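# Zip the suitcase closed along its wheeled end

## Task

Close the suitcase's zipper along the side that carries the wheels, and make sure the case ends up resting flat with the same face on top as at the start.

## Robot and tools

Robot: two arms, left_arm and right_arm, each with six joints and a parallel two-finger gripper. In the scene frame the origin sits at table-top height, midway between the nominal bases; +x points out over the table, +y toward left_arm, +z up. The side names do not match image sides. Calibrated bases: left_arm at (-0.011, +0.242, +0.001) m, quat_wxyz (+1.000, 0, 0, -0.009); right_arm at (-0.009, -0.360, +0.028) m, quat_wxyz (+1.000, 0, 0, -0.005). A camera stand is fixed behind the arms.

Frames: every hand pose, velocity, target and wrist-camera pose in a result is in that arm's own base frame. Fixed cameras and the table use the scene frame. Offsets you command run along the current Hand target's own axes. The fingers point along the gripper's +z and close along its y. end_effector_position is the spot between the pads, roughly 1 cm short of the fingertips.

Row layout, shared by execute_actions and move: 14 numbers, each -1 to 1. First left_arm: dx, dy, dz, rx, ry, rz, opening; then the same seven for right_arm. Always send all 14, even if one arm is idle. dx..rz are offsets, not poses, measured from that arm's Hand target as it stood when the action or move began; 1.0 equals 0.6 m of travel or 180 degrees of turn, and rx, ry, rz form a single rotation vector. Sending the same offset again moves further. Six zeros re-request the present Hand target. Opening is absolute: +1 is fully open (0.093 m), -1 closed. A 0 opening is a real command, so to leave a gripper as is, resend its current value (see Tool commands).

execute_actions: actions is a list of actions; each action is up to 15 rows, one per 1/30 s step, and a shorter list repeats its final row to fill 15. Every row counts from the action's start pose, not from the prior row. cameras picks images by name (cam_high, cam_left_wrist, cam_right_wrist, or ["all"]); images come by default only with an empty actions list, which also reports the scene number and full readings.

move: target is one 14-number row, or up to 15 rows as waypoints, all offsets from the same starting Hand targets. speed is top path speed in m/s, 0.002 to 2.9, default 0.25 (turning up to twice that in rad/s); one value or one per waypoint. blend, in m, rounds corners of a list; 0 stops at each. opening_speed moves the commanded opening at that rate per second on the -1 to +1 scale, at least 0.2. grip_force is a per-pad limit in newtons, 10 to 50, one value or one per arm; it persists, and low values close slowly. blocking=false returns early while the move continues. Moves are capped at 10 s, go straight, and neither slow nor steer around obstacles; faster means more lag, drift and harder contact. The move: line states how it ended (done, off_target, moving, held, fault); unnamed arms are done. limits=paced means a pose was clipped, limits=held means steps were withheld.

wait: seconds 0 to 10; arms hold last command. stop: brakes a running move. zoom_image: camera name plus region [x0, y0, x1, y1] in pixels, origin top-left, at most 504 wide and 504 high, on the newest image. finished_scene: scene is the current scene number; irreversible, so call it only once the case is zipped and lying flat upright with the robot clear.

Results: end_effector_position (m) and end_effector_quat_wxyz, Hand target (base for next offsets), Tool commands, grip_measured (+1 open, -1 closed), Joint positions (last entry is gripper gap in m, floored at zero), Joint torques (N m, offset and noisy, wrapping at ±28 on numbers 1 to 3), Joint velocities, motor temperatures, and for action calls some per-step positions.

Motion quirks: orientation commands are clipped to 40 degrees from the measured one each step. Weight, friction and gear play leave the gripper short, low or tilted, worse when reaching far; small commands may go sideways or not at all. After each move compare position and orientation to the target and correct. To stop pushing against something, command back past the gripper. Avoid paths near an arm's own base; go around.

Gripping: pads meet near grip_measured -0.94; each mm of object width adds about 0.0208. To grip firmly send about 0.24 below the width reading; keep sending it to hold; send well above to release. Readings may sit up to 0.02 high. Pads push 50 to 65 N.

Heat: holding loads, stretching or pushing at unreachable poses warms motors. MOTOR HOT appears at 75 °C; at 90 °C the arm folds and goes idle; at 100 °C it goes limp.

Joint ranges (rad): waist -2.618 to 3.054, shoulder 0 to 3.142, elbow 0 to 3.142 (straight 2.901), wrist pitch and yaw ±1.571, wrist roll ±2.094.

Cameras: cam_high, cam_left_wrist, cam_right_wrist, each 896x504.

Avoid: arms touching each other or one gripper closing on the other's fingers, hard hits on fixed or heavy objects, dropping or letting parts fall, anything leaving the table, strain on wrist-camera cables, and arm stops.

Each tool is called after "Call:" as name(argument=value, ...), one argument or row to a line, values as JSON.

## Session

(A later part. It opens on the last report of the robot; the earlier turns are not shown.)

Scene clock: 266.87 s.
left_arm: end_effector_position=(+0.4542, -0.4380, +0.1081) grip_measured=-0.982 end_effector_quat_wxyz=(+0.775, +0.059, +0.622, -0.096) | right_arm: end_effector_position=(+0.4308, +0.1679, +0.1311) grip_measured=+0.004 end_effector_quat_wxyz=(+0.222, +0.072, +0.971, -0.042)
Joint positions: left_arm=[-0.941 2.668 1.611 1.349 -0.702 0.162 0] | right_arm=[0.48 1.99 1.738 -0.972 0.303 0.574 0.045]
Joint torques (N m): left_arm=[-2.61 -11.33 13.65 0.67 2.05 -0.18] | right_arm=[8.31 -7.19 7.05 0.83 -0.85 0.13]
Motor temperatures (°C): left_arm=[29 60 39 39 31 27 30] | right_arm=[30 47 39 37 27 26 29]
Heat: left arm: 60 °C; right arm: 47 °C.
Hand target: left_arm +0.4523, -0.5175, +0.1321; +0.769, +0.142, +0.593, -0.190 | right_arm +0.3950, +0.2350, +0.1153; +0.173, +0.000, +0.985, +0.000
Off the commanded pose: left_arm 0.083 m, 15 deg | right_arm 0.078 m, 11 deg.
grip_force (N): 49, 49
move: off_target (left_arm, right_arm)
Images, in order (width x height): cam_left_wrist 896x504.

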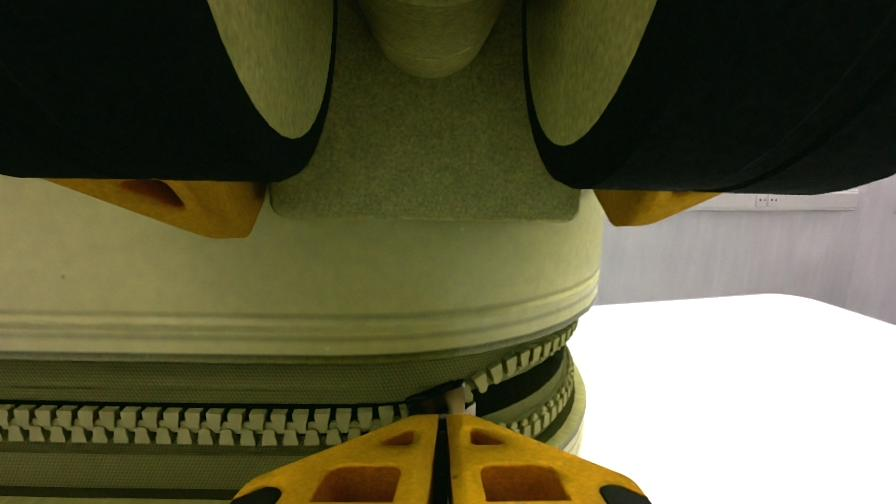

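Call:
move(
  target=[0.0134,-0.0287,0.0511,-0.0322,0,0.0085,-1,0.0235,0.0167,-0.0086,0,0,0,-0.4],
  speed=0.06,
  cameras=["cam_left_wrist"],
)

Scene clock: 274.47 s.
left_arm: end_effector_position=(+0.4575, -0.4506, +0.1086) grip_measured=-0.982 end_effector_quat_wxyz=(+0.778, -0.011, +0.626, -0.054) | right_arm: end_effector_position=(+0.4313, +0.1719, +0.1317) grip_measured=+0.004 end_effector_quat_wxyz=(+0.236, +0.082, +0.967, -0.049)
Joint positions: left_arm=[-0.985 2.779 1.847 1.287 -0.902 0.197 0] | right_arm=[0.5 1.99 1.731 -0.955 0.339 0.608 0.045]
Joint torques (N m): left_arm=[-1.88 -11.74 13.59 0.19 2.7 -0.04] | right_arm=[9.74 -9.06 5 0.67 -1.12 0.05]
Motor temperatures (°C): left_arm=[29 59 40 38 33 27 30] | right_arm=[32 49 40 36 28 26 29]
Heat: left arm: 59 °C; right arm: 49 °C.
Hand target: left_arm +0.4724, -0.5474, +0.1324; +0.778, +0.111, +0.600, -0.150 | right_arm +0.3800, +0.2451, +0.1154; +0.173, +0.000, +0.985, +0.000
Off the commanded pose: left_arm 0.101 m, 18 deg | right_arm 0.091 m, 13 deg.
grip_force (N): 49, 49
move: off_target (left_arm, right_arm)
Images, in order (width x height): cam_left_wrist 896x504.

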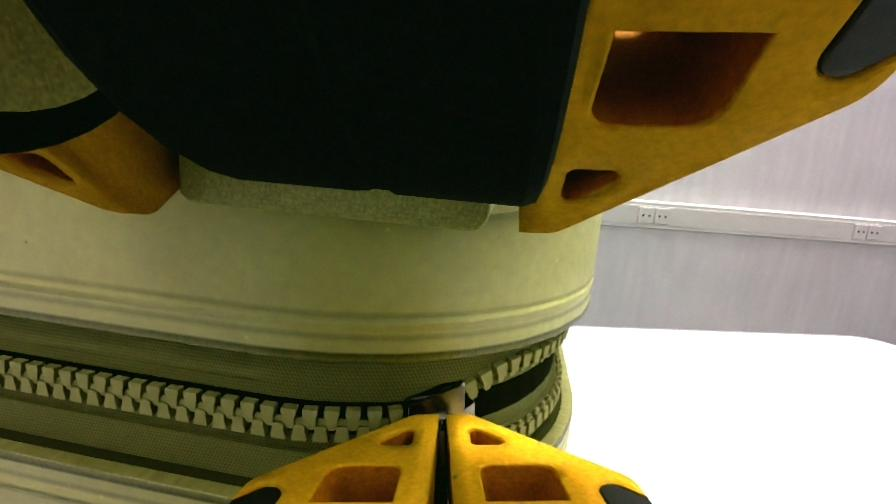

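Call:
move(
  target=[0.0135,-0.0160,0.0449,-0.0322,0,0.0085,-1,0.0157,0.0083,-0.0057,0,0,0,-0.4],
  speed=0.06,
  cameras=["cam_left_wrist"],
)

Scene clock: 279.47 s.
left_arm: end_effector_position=(+0.4666, -0.4685, +0.1093) grip_measured=-0.982 end_effector_quat_wxyz=(+0.772, -0.040, +0.635, -0.004) | right_arm: end_effector_position=(+0.4324, +0.1759, +0.1318) grip_measured=+0.004 end_effector_quat_wxyz=(+0.251, +0.077, +0.963, -0.060)
Joint positions: left_arm=[-1.008 2.912 2.157 1.139 -1.034 0.266 0] | right_arm=[0.52 1.99 1.718 -0.93 0.379 0.609 0.045]
Joint torques (N m): left_arm=[-0.94 -11.69 13.03 0.16 3 -0.36] | right_arm=[9.8 -10.11 4.37 0.51 -1.34 0.24]
Motor temperatures (°C): left_arm=[29 59 41 38 35 27 30] | right_arm=[34 51 39 35 28 26 29]
Heat: left arm: 59 °C; right arm: 51 °C.
Hand target: left_arm +0.4951, -0.5666, +0.1315; +0.785, +0.079, +0.605, -0.109 | right_arm +0.3700, +0.2500, +0.1154; +0.173, +0.000, +0.985, +0.000
Off the commanded pose: left_arm 0.105 m, 19 deg | right_arm 0.098 m, 15 deg.
grip_force (N): 49, 49
move: off_target (left_arm, right_arm)
Images, in order (width x height): cam_left_wrist 896x504.

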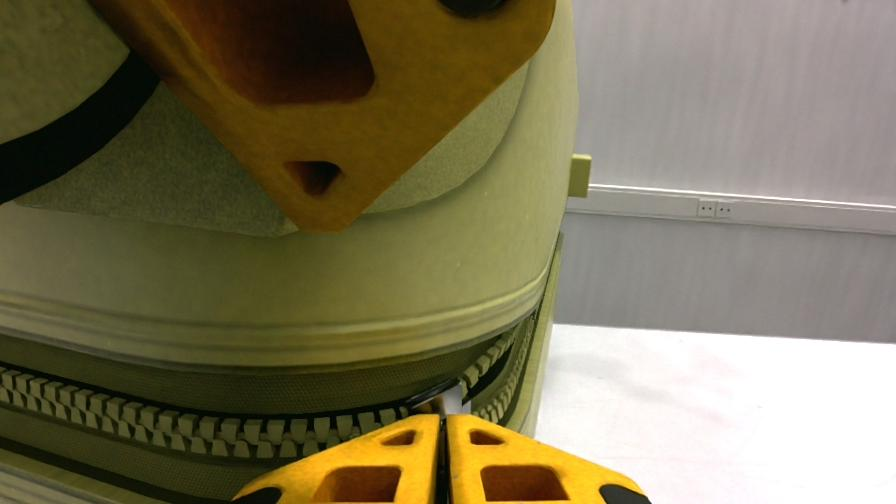

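Call:
move(
  target=[0.0140,0.0100,0.0430,-0.0322,0,0.0085,-1,0.0235,0.0,-0.0086,0,0,0,-0.4],
  speed=0.06,
  cameras=["cam_left_wrist"],
)

Scene clock: 284.83 s.
left_arm: end_effector_position=(+0.4688, -0.4713, +0.1093) grip_measured=-0.982 end_effector_quat_wxyz=(+0.774, -0.085, +0.627, +0.002) | right_arm: end_effector_position=(+0.4321, +0.1759, +0.1309) grip_measured=+0.004 end_effector_quat_wxyz=(+0.266, +0.070, +0.960, -0.061)
Joint positions: left_arm=[-1.017 3.035 2.392 1.108 -1.112 0.291 0] | right_arm=[0.526 1.967 1.669 -0.878 0.396 0.592 0.045]
Joint torques (N m): left_arm=[0.44 -12.72 12.42 -0.65 3.07 -0.37] | right_arm=[10.62 -11.48 3.92 0.11 -1.37 0.6]
Motor temperatures (°C): left_arm=[29 60 43 37 37 27 29] | right_arm=[35 53 38 35 29 26 29]
Heat: left arm: 60 °C; right arm: 53 °C.
Hand target: left_arm +0.5228, -0.5681, +0.1299; +0.789, +0.047, +0.609, -0.068 | right_arm +0.3550, +0.2500, +0.1154; +0.173, +0.000, +0.985, +0.000
Off the commanded pose: left_arm 0.113 m, 17 deg | right_arm 0.108 m, 15 deg.
grip_force (N): 49, 49
move: off_target (left_arm, right_arm)
Images, in order (width x height): cam_left_wrist 896x504.

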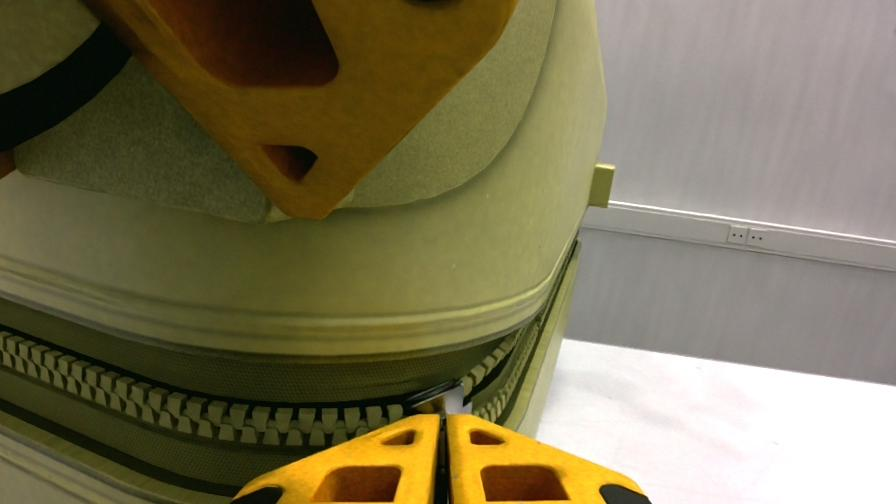

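Call:
move(
  target=[-0.0252,0.0842,-0.096,0,0,0,-1,0,0.01,0,0,0,0,-0.4],
  speed=0.07,
  cameras=["cam_left_wrist"],
)

Scene clock: 299.20 s.
left_arm: end_effector_position=(+0.4552, -0.4624, +0.1065) grip_measured=-0.982 end_effector_quat_wxyz=(+0.780, -0.047, +0.624, -0.001) | right_arm: end_effector_position=(+0.4218, +0.1856, +0.1307) grip_measured=+0.004 end_effector_quat_wxyz=(+0.270, +0.104, +0.955, -0.060)
Joint positions: left_arm=[-1.02 2.914 2.108 1.255 -1.05 0.32 0] | right_arm=[0.566 1.962 1.662 -0.896 0.427 0.701 0.045]
Joint torques (N m): left_arm=[0.94 -15.39 5.49 0.3 2.29 -0.29] | right_arm=[9.07 -10.69 5.26 0.24 -1.67 -0.31]
Motor temperatures (°C): left_arm=[29 61 43 36 41 27 29] | right_arm=[39 60 37 34 30 26 29]
Heat: left arm: 61 °C; right arm: 60 °C.
Hand target: left_arm +0.4724, -0.5084, +0.1295; +0.789, +0.047, +0.609, -0.068 | right_arm +0.3550, +0.2560, +0.1154; +0.173, +0.000, +0.985, +0.000
Off the commanded pose: left_arm 0.054 m, 13 deg | right_arm 0.098 m, 18 deg.
grip_force (N): 49, 49
move: off_target (left_arm, right_arm)
Images, in order (width x height): cam_left_wrist 896x504.

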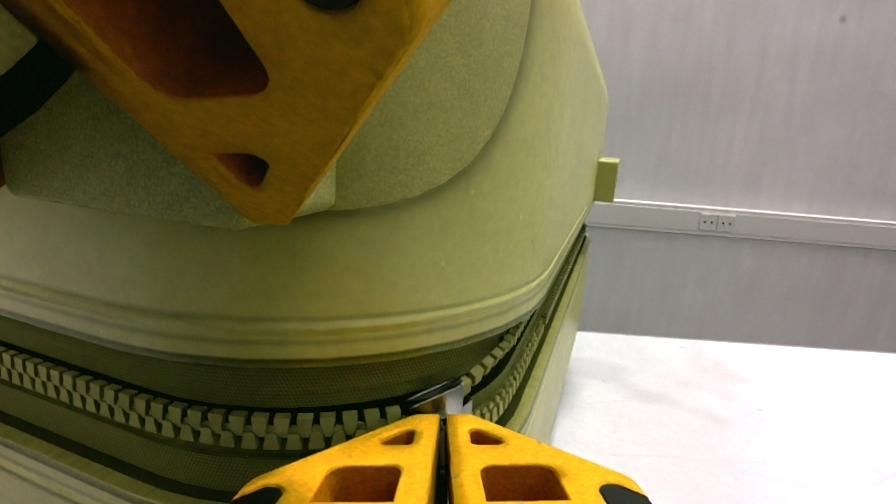

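Call:
move(
  target=[
    [0.0158,-0.0264,0.0601,0,0,0,-1,0,0,0,0,0,0,-0.4],
    [0.0315,-0.0527,0.1202,-0.0269,0,0.0071,-1,0,0,0,0,0,0,-0.4],
  ],
  speed=0.06,
  cameras=["cam_left_wrist"],
)

Scene clock: 307.80 s.
left_arm: end_effector_position=(+0.4769, -0.4778, +0.1091) grip_measured=-0.982 end_effector_quat_wxyz=(+0.762, -0.098, +0.640, +0.019) | right_arm: end_effector_position=(+0.4279, +0.1872, +0.1337) grip_measured=+0.004 end_effector_quat_wxyz=(+0.283, +0.093, +0.953, -0.060)
Joint positions: left_arm=[-1.017 3.139 2.648 0.912 -1.161 0.262 0] | right_arm=[0.566 1.962 1.66 -0.864 0.439 0.669 0.045]
Joint torques (N m): left_arm=[2.7 -12.66 11.51 -0.12 3.19 -0.07] | right_arm=[8.81 -10.61 5.45 0.01 -1.81 -0.03]
Motor temperatures (°C): left_arm=[29 64 43 36 41 27 29] | right_arm=[40 61 37 33 31 26 29]
Heat: left arm: 64 °C; right arm: 61 °C.
Hand target: left_arm +0.5407, -0.5519, +0.1298; +0.791, +0.021, +0.611, -0.033 | right_arm +0.3550, +0.2560, +0.1154; +0.173, +0.000, +0.985, +0.000
Off the commanded pose: left_arm 0.100 m, 16 deg | right_arm 0.102 m, 18 deg.
grip_force (N): 49, 49
move: off_target (left_arm, right_arm)
Images, in order (width x height): cam_left_wrist 896x504.

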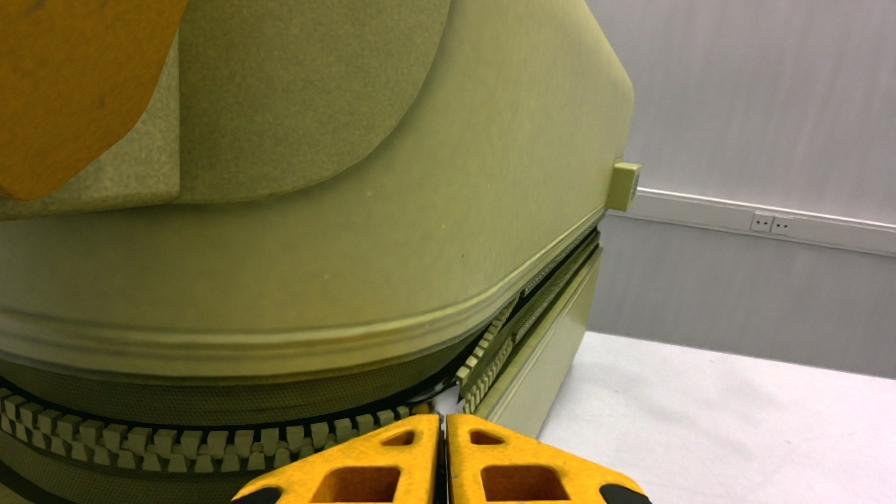

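Call:
move(
  target=[
    [-0.0290,0.062,-0.105,0,0,0,-1,0.0313,0,-0.0114,0,0,0,-0.4],
    [0.0060,0.020,0.0250,-0.0269,0,0.0071,-1,0.0313,0,-0.0114,0,0,0,-0.4],
  ],
  speed=0.06,
  cameras=["cam_left_wrist"],
)

Scene clock: 321.97 s.
left_arm: end_effector_position=(+0.4681, -0.4737, +0.1095) grip_measured=-0.982 end_effector_quat_wxyz=(+0.754, -0.124, +0.645, +0.032) | right_arm: end_effector_position=(+0.4109, +0.1955, +0.1335) grip_measured=+0.004 end_effector_quat_wxyz=(+0.287, +0.087, +0.952, -0.060)
Joint positions: left_arm=[-1.033 3.139 2.663 0.909 -1.236 0.263 0] | right_arm=[0.608 1.921 1.6 -0.853 0.456 0.697 0.045]
Joint torques (N m): left_arm=[5.18 -12.48 11.17 -0.27 3.38 0.01] | right_arm=[8.35 -11.15 4.57 -0.05 -1.81 -0.03]
Motor temperatures (°C): left_arm=[29 64 44 35 44 27 29] | right_arm=[41 63 37 32 32 26 30]
Heat: left arm: 64 °C; right arm: 63 °C.
Hand target: left_arm +0.5570, -0.5411, +0.1300; +0.791, -0.006, +0.611, +0.001 | right_arm +0.3350, +0.2560, +0.1154; +0.173, +0.000, +0.985, +0.000
Off the commanded pose: left_arm 0.113 m, 15 deg | right_arm 0.099 m, 18 deg.
joint sent to its limit (left arm) — joint 2 (shoulder), upper limit. The joint targets are off in position and orientation.
grip_force (N): 49, 49
move: off_target (left_arm, right_arm)
Images, in order (width x height): cam_left_wrist 896x504.

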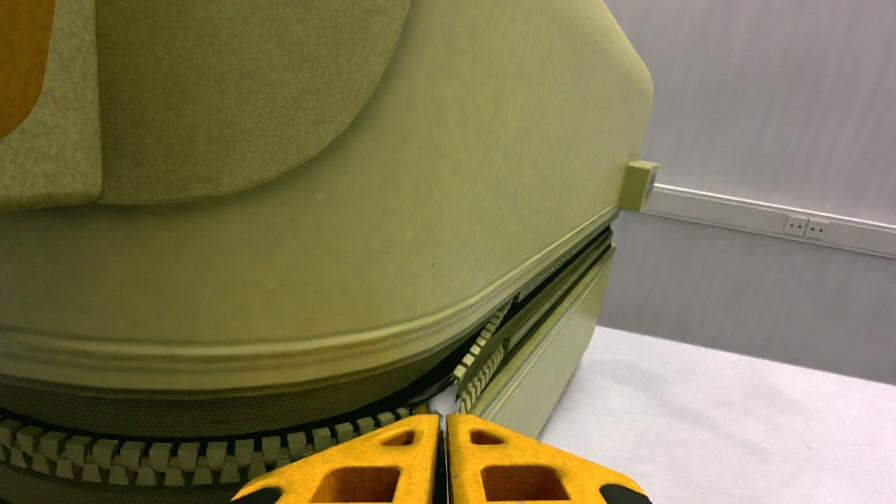

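Call:
move(
  target=[
    [-0.0183,0.1123,-0.1484,-0.0699,0,0.0183,-1,-0.126,-0.1008,0.0235,0,0,0,-0.4],
    [-0.0183,0.1123,-0.1484,-0.0699,0,0.0183,-0.3,-0.126,-0.1008,0.0235,0,0,0,-0.4],
    [-0.0839,0.0673,-0.3328,-0.0699,0.05,0.0183,-0.3,-0.126,-0.1008,0.0235,0,0,0,-0.4],
  ],
  speed=[0.15,0.15,0.15],
  cameras=["cam_left_wrist","cam_high"],
)

Scene clock: 339.47 s.
left_arm: end_effector_position=(+0.3494, -0.5100, +0.0959) grip_measured=-0.302 end_effector_quat_wxyz=(+0.732, -0.040, +0.670, +0.112) | right_arm: end_effector_position=(+0.4143, +0.1837, +0.1297) grip_measured=+0.004 end_effector_quat_wxyz=(+0.195, +0.035, +0.980, -0.021)
Joint positions: left_arm=[-1.243 3.11 2.504 1.309 -1.419 0.789 0.031] | right_arm=[0.503 1.978 1.735 -1.008 0.234 0.537 0.045]
Joint torques (N m): left_arm=[0.31 -17.02 5.67 1.17 0.16 0.18] | right_arm=[-0.13 -7.66 8.21 1.16 -0.54 -0.5]
Motor temperatures (°C): left_arm=[29 64 45 35 45 27 29] | right_arm=[41 63 37 32 32 26 30]
Heat: left arm: 64 °C; right arm: 63 °C.
Hand target: left_arm +0.3507, -0.5027, +0.1280; +0.735, -0.075, +0.667, +0.091 | right_arm +0.4109, +0.1955, +0.1279; +0.173, +0.000, +0.985, +0.000
Off the commanded pose: left_arm 0.033 m, 5 deg | right_arm 0.012 m, 5 deg.
grip_force (N): 49, 49
move: off_target (left_arm, right_arm); target 2's new opening was sent with left_arm's hand 0.010 m and 7 deg from that target
Images, in order (width x height): cam_high 896x504, cam_left_wrist 896x504.

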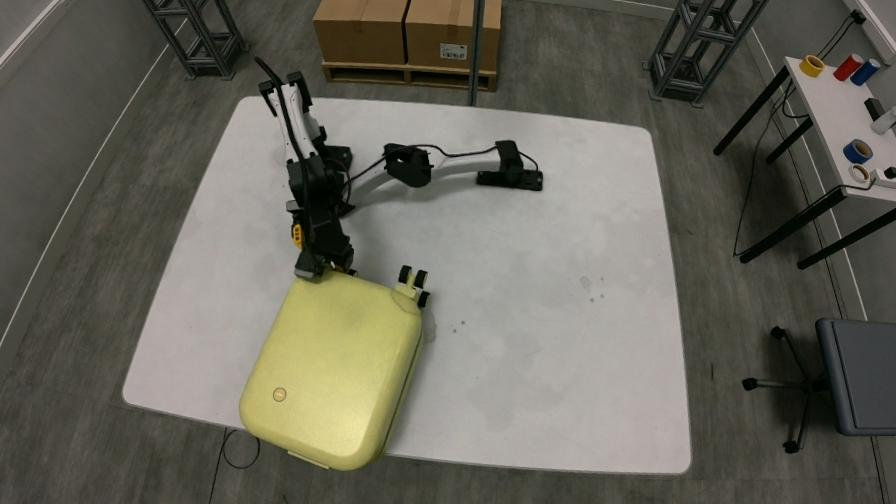

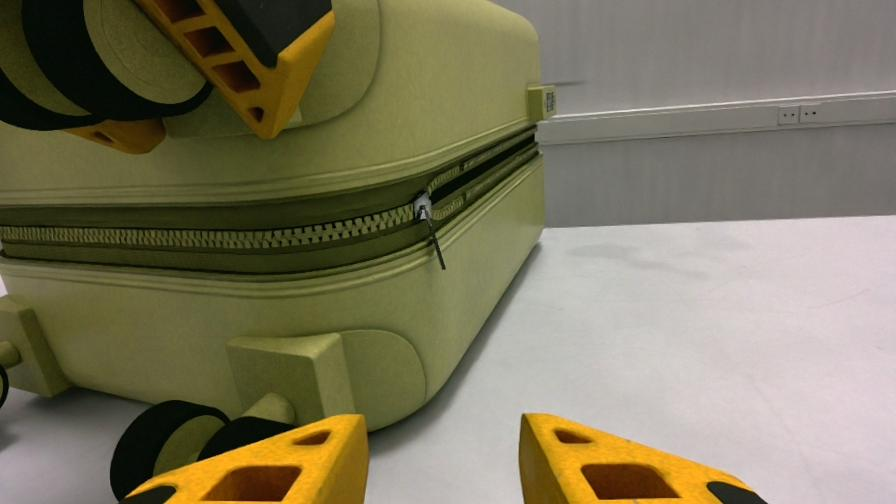

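Call:
move(
  target=[
    [-0.1292,0.2068,-0.1108,0,0.1667,0,-0.3,0,0,0,0,0,0,-0.4],
    [-0.1615,0.6125,-0.0096,0,0.1667,0,-0.3,0,0,0,0,0,0,-0.4],
    [-0.1615,0.6125,-0.0096,0,0.1667,0,-0.3,0.1488,-0.0167,-0.0542,0,0,0,-0.4],
  ],
  speed=[0.2,0.25,0.12],
  blend=[0.03,0.03,0],
  cameras=["cam_high"],
)

Scene clock: 353.37 s.
left_arm: end_effector_position=(+0.2518, -0.1545, +0.2199) grip_measured=-0.302 end_effector_quat_wxyz=(+0.680, -0.111, +0.700, +0.188) | right_arm: end_effector_position=(+0.3406, +0.1777, +0.1288) grip_measured=+0.004 end_effector_quat_wxyz=(+0.209, +0.020, +0.978, -0.017)
Joint positions: left_arm=[-1.157 1.516 0.451 1.467 -1.584 0.515 0.031] | right_arm=[0.597 1.698 1.367 -0.909 0.267 0.594 0.045]
Joint torques (N m): left_arm=[0.62 -5.65 4.57 1.3 0.14 0.05] | right_arm=[1.33 -9.02 5.03 0.67 -0.52 0.08]
Motor temperatures (°C): left_arm=[29 68 42 36 40 27 29] | right_arm=[38 61 38 32 30 26 30]
Heat: left arm: 68 °C; right arm: 61 °C.
Hand target: left_arm +0.2505, -0.1499, +0.2278; +0.538, -0.096, +0.835, +0.068 | right_arm +0.3158, +0.1855, +0.1281; +0.173, +0.000, +0.985, +0.000
Off the commanded pose: left_arm 0.009 m, 26 deg | right_arm 0.026 m, 5 deg.
joint sent to its limit (left arm) — joint 5 (wrist yaw), lower limit. The joint targets are off in orientation, not in position.
grip_force (N): 49, 49
move: off_target (left_arm, right_arm)
Images, in order (width x height): cam_high 896x504.

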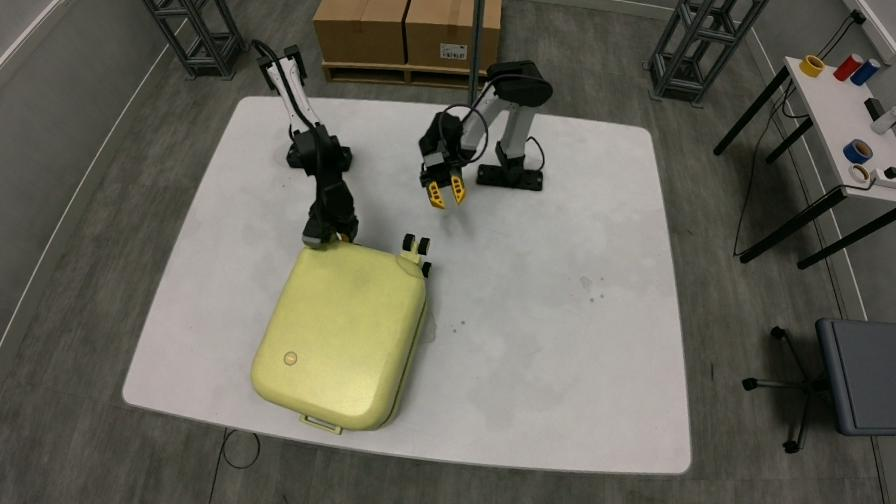

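Call:
move(
  target=[
    [0,0,0,0,0,0,-0.3,-0.0388,-0.013,0.0141,0,0,0,-0.4],
    [0,0,0,0,0,0,-0.3,-0.0388,-0.013,0.0141,0,0,0,0.5],
    [0,0,0,0,0,0,-0.3,-0.0927,-0.013,-0.1826,0,0,0,0.5],
    [0,0,0,0,0,0,-0.3,0.0506,-0.2258,-0.1816,0,0,0,0.5],
    [0,0,0,0,0,0,-0.3,0.0549,-0.2592,-0.0235,-0.2182,-0.3012,-0.19,0.5],
  ],
  speed=[0.1,0.1,0.12,0.25,0.25],
  blend=[0,0,0.02,0.03,0],
  cameras=["cam_right_wrist"],
)

Scene clock: 376.50 s.
left_arm: end_effector_position=(+0.2518, -0.1545, +0.2199) grip_measured=-0.302 end_effector_quat_wxyz=(+0.680, -0.111, +0.700, +0.188) | right_arm: end_effector_position=(+0.2775, +0.0301, +0.1243) grip_measured=+0.498 end_effector_quat_wxyz=(+0.554, -0.315, +0.721, +0.273)
Joint positions: left_arm=[-1.157 1.516 0.451 1.467 -1.584 0.515 0.031] | right_arm=[-0.504 1.275 0.427 -0.047 -1.262 -0.825 0.069]
Joint torques (N m): left_arm=[0.64 -5.63 4.57 1.29 0.13 0.05] | right_arm=[-0.76 -1.87 4.96 2.21 -0.79 0.07]
Motor temperatures (°C): left_arm=[28 60 40 37 37 27 29] | right_arm=[34 59 38 33 30 26 29]
Heat: left arm: 60 °C; right arm: 59 °C.
Hand target: left_arm +0.2505, -0.1499, +0.2278; +0.538, -0.096, +0.835, +0.068 | right_arm +0.2801, +0.0300, +0.1300; +0.571, -0.328, +0.704, +0.266
Off the commanded pose: left_arm 0.009 m, 26 deg | right_arm 0.006 m, 3 deg.
joint sent to its limit (left arm) — joint 5 (wrist yaw), lower limit. The joint targets are off in orientation, not in position.
grip_force (N): 49, 49
move: off_target (left_arm, right_arm); target 2's new opening was sent with right_arm's hand 0.005 m and 4 deg from that target
Images, in order (width x height): cam_right_wrist 896x504.

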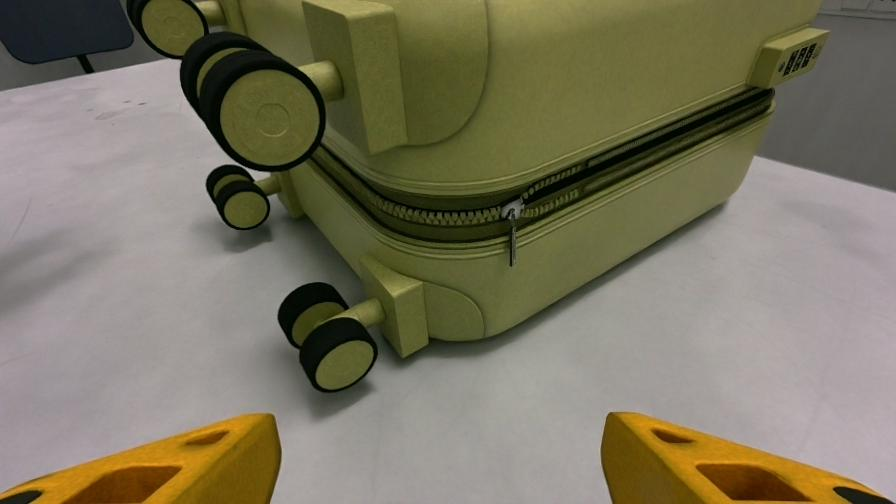

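Call:
finished_scene(
  scene=2,
)

The scene is finished: the task was done.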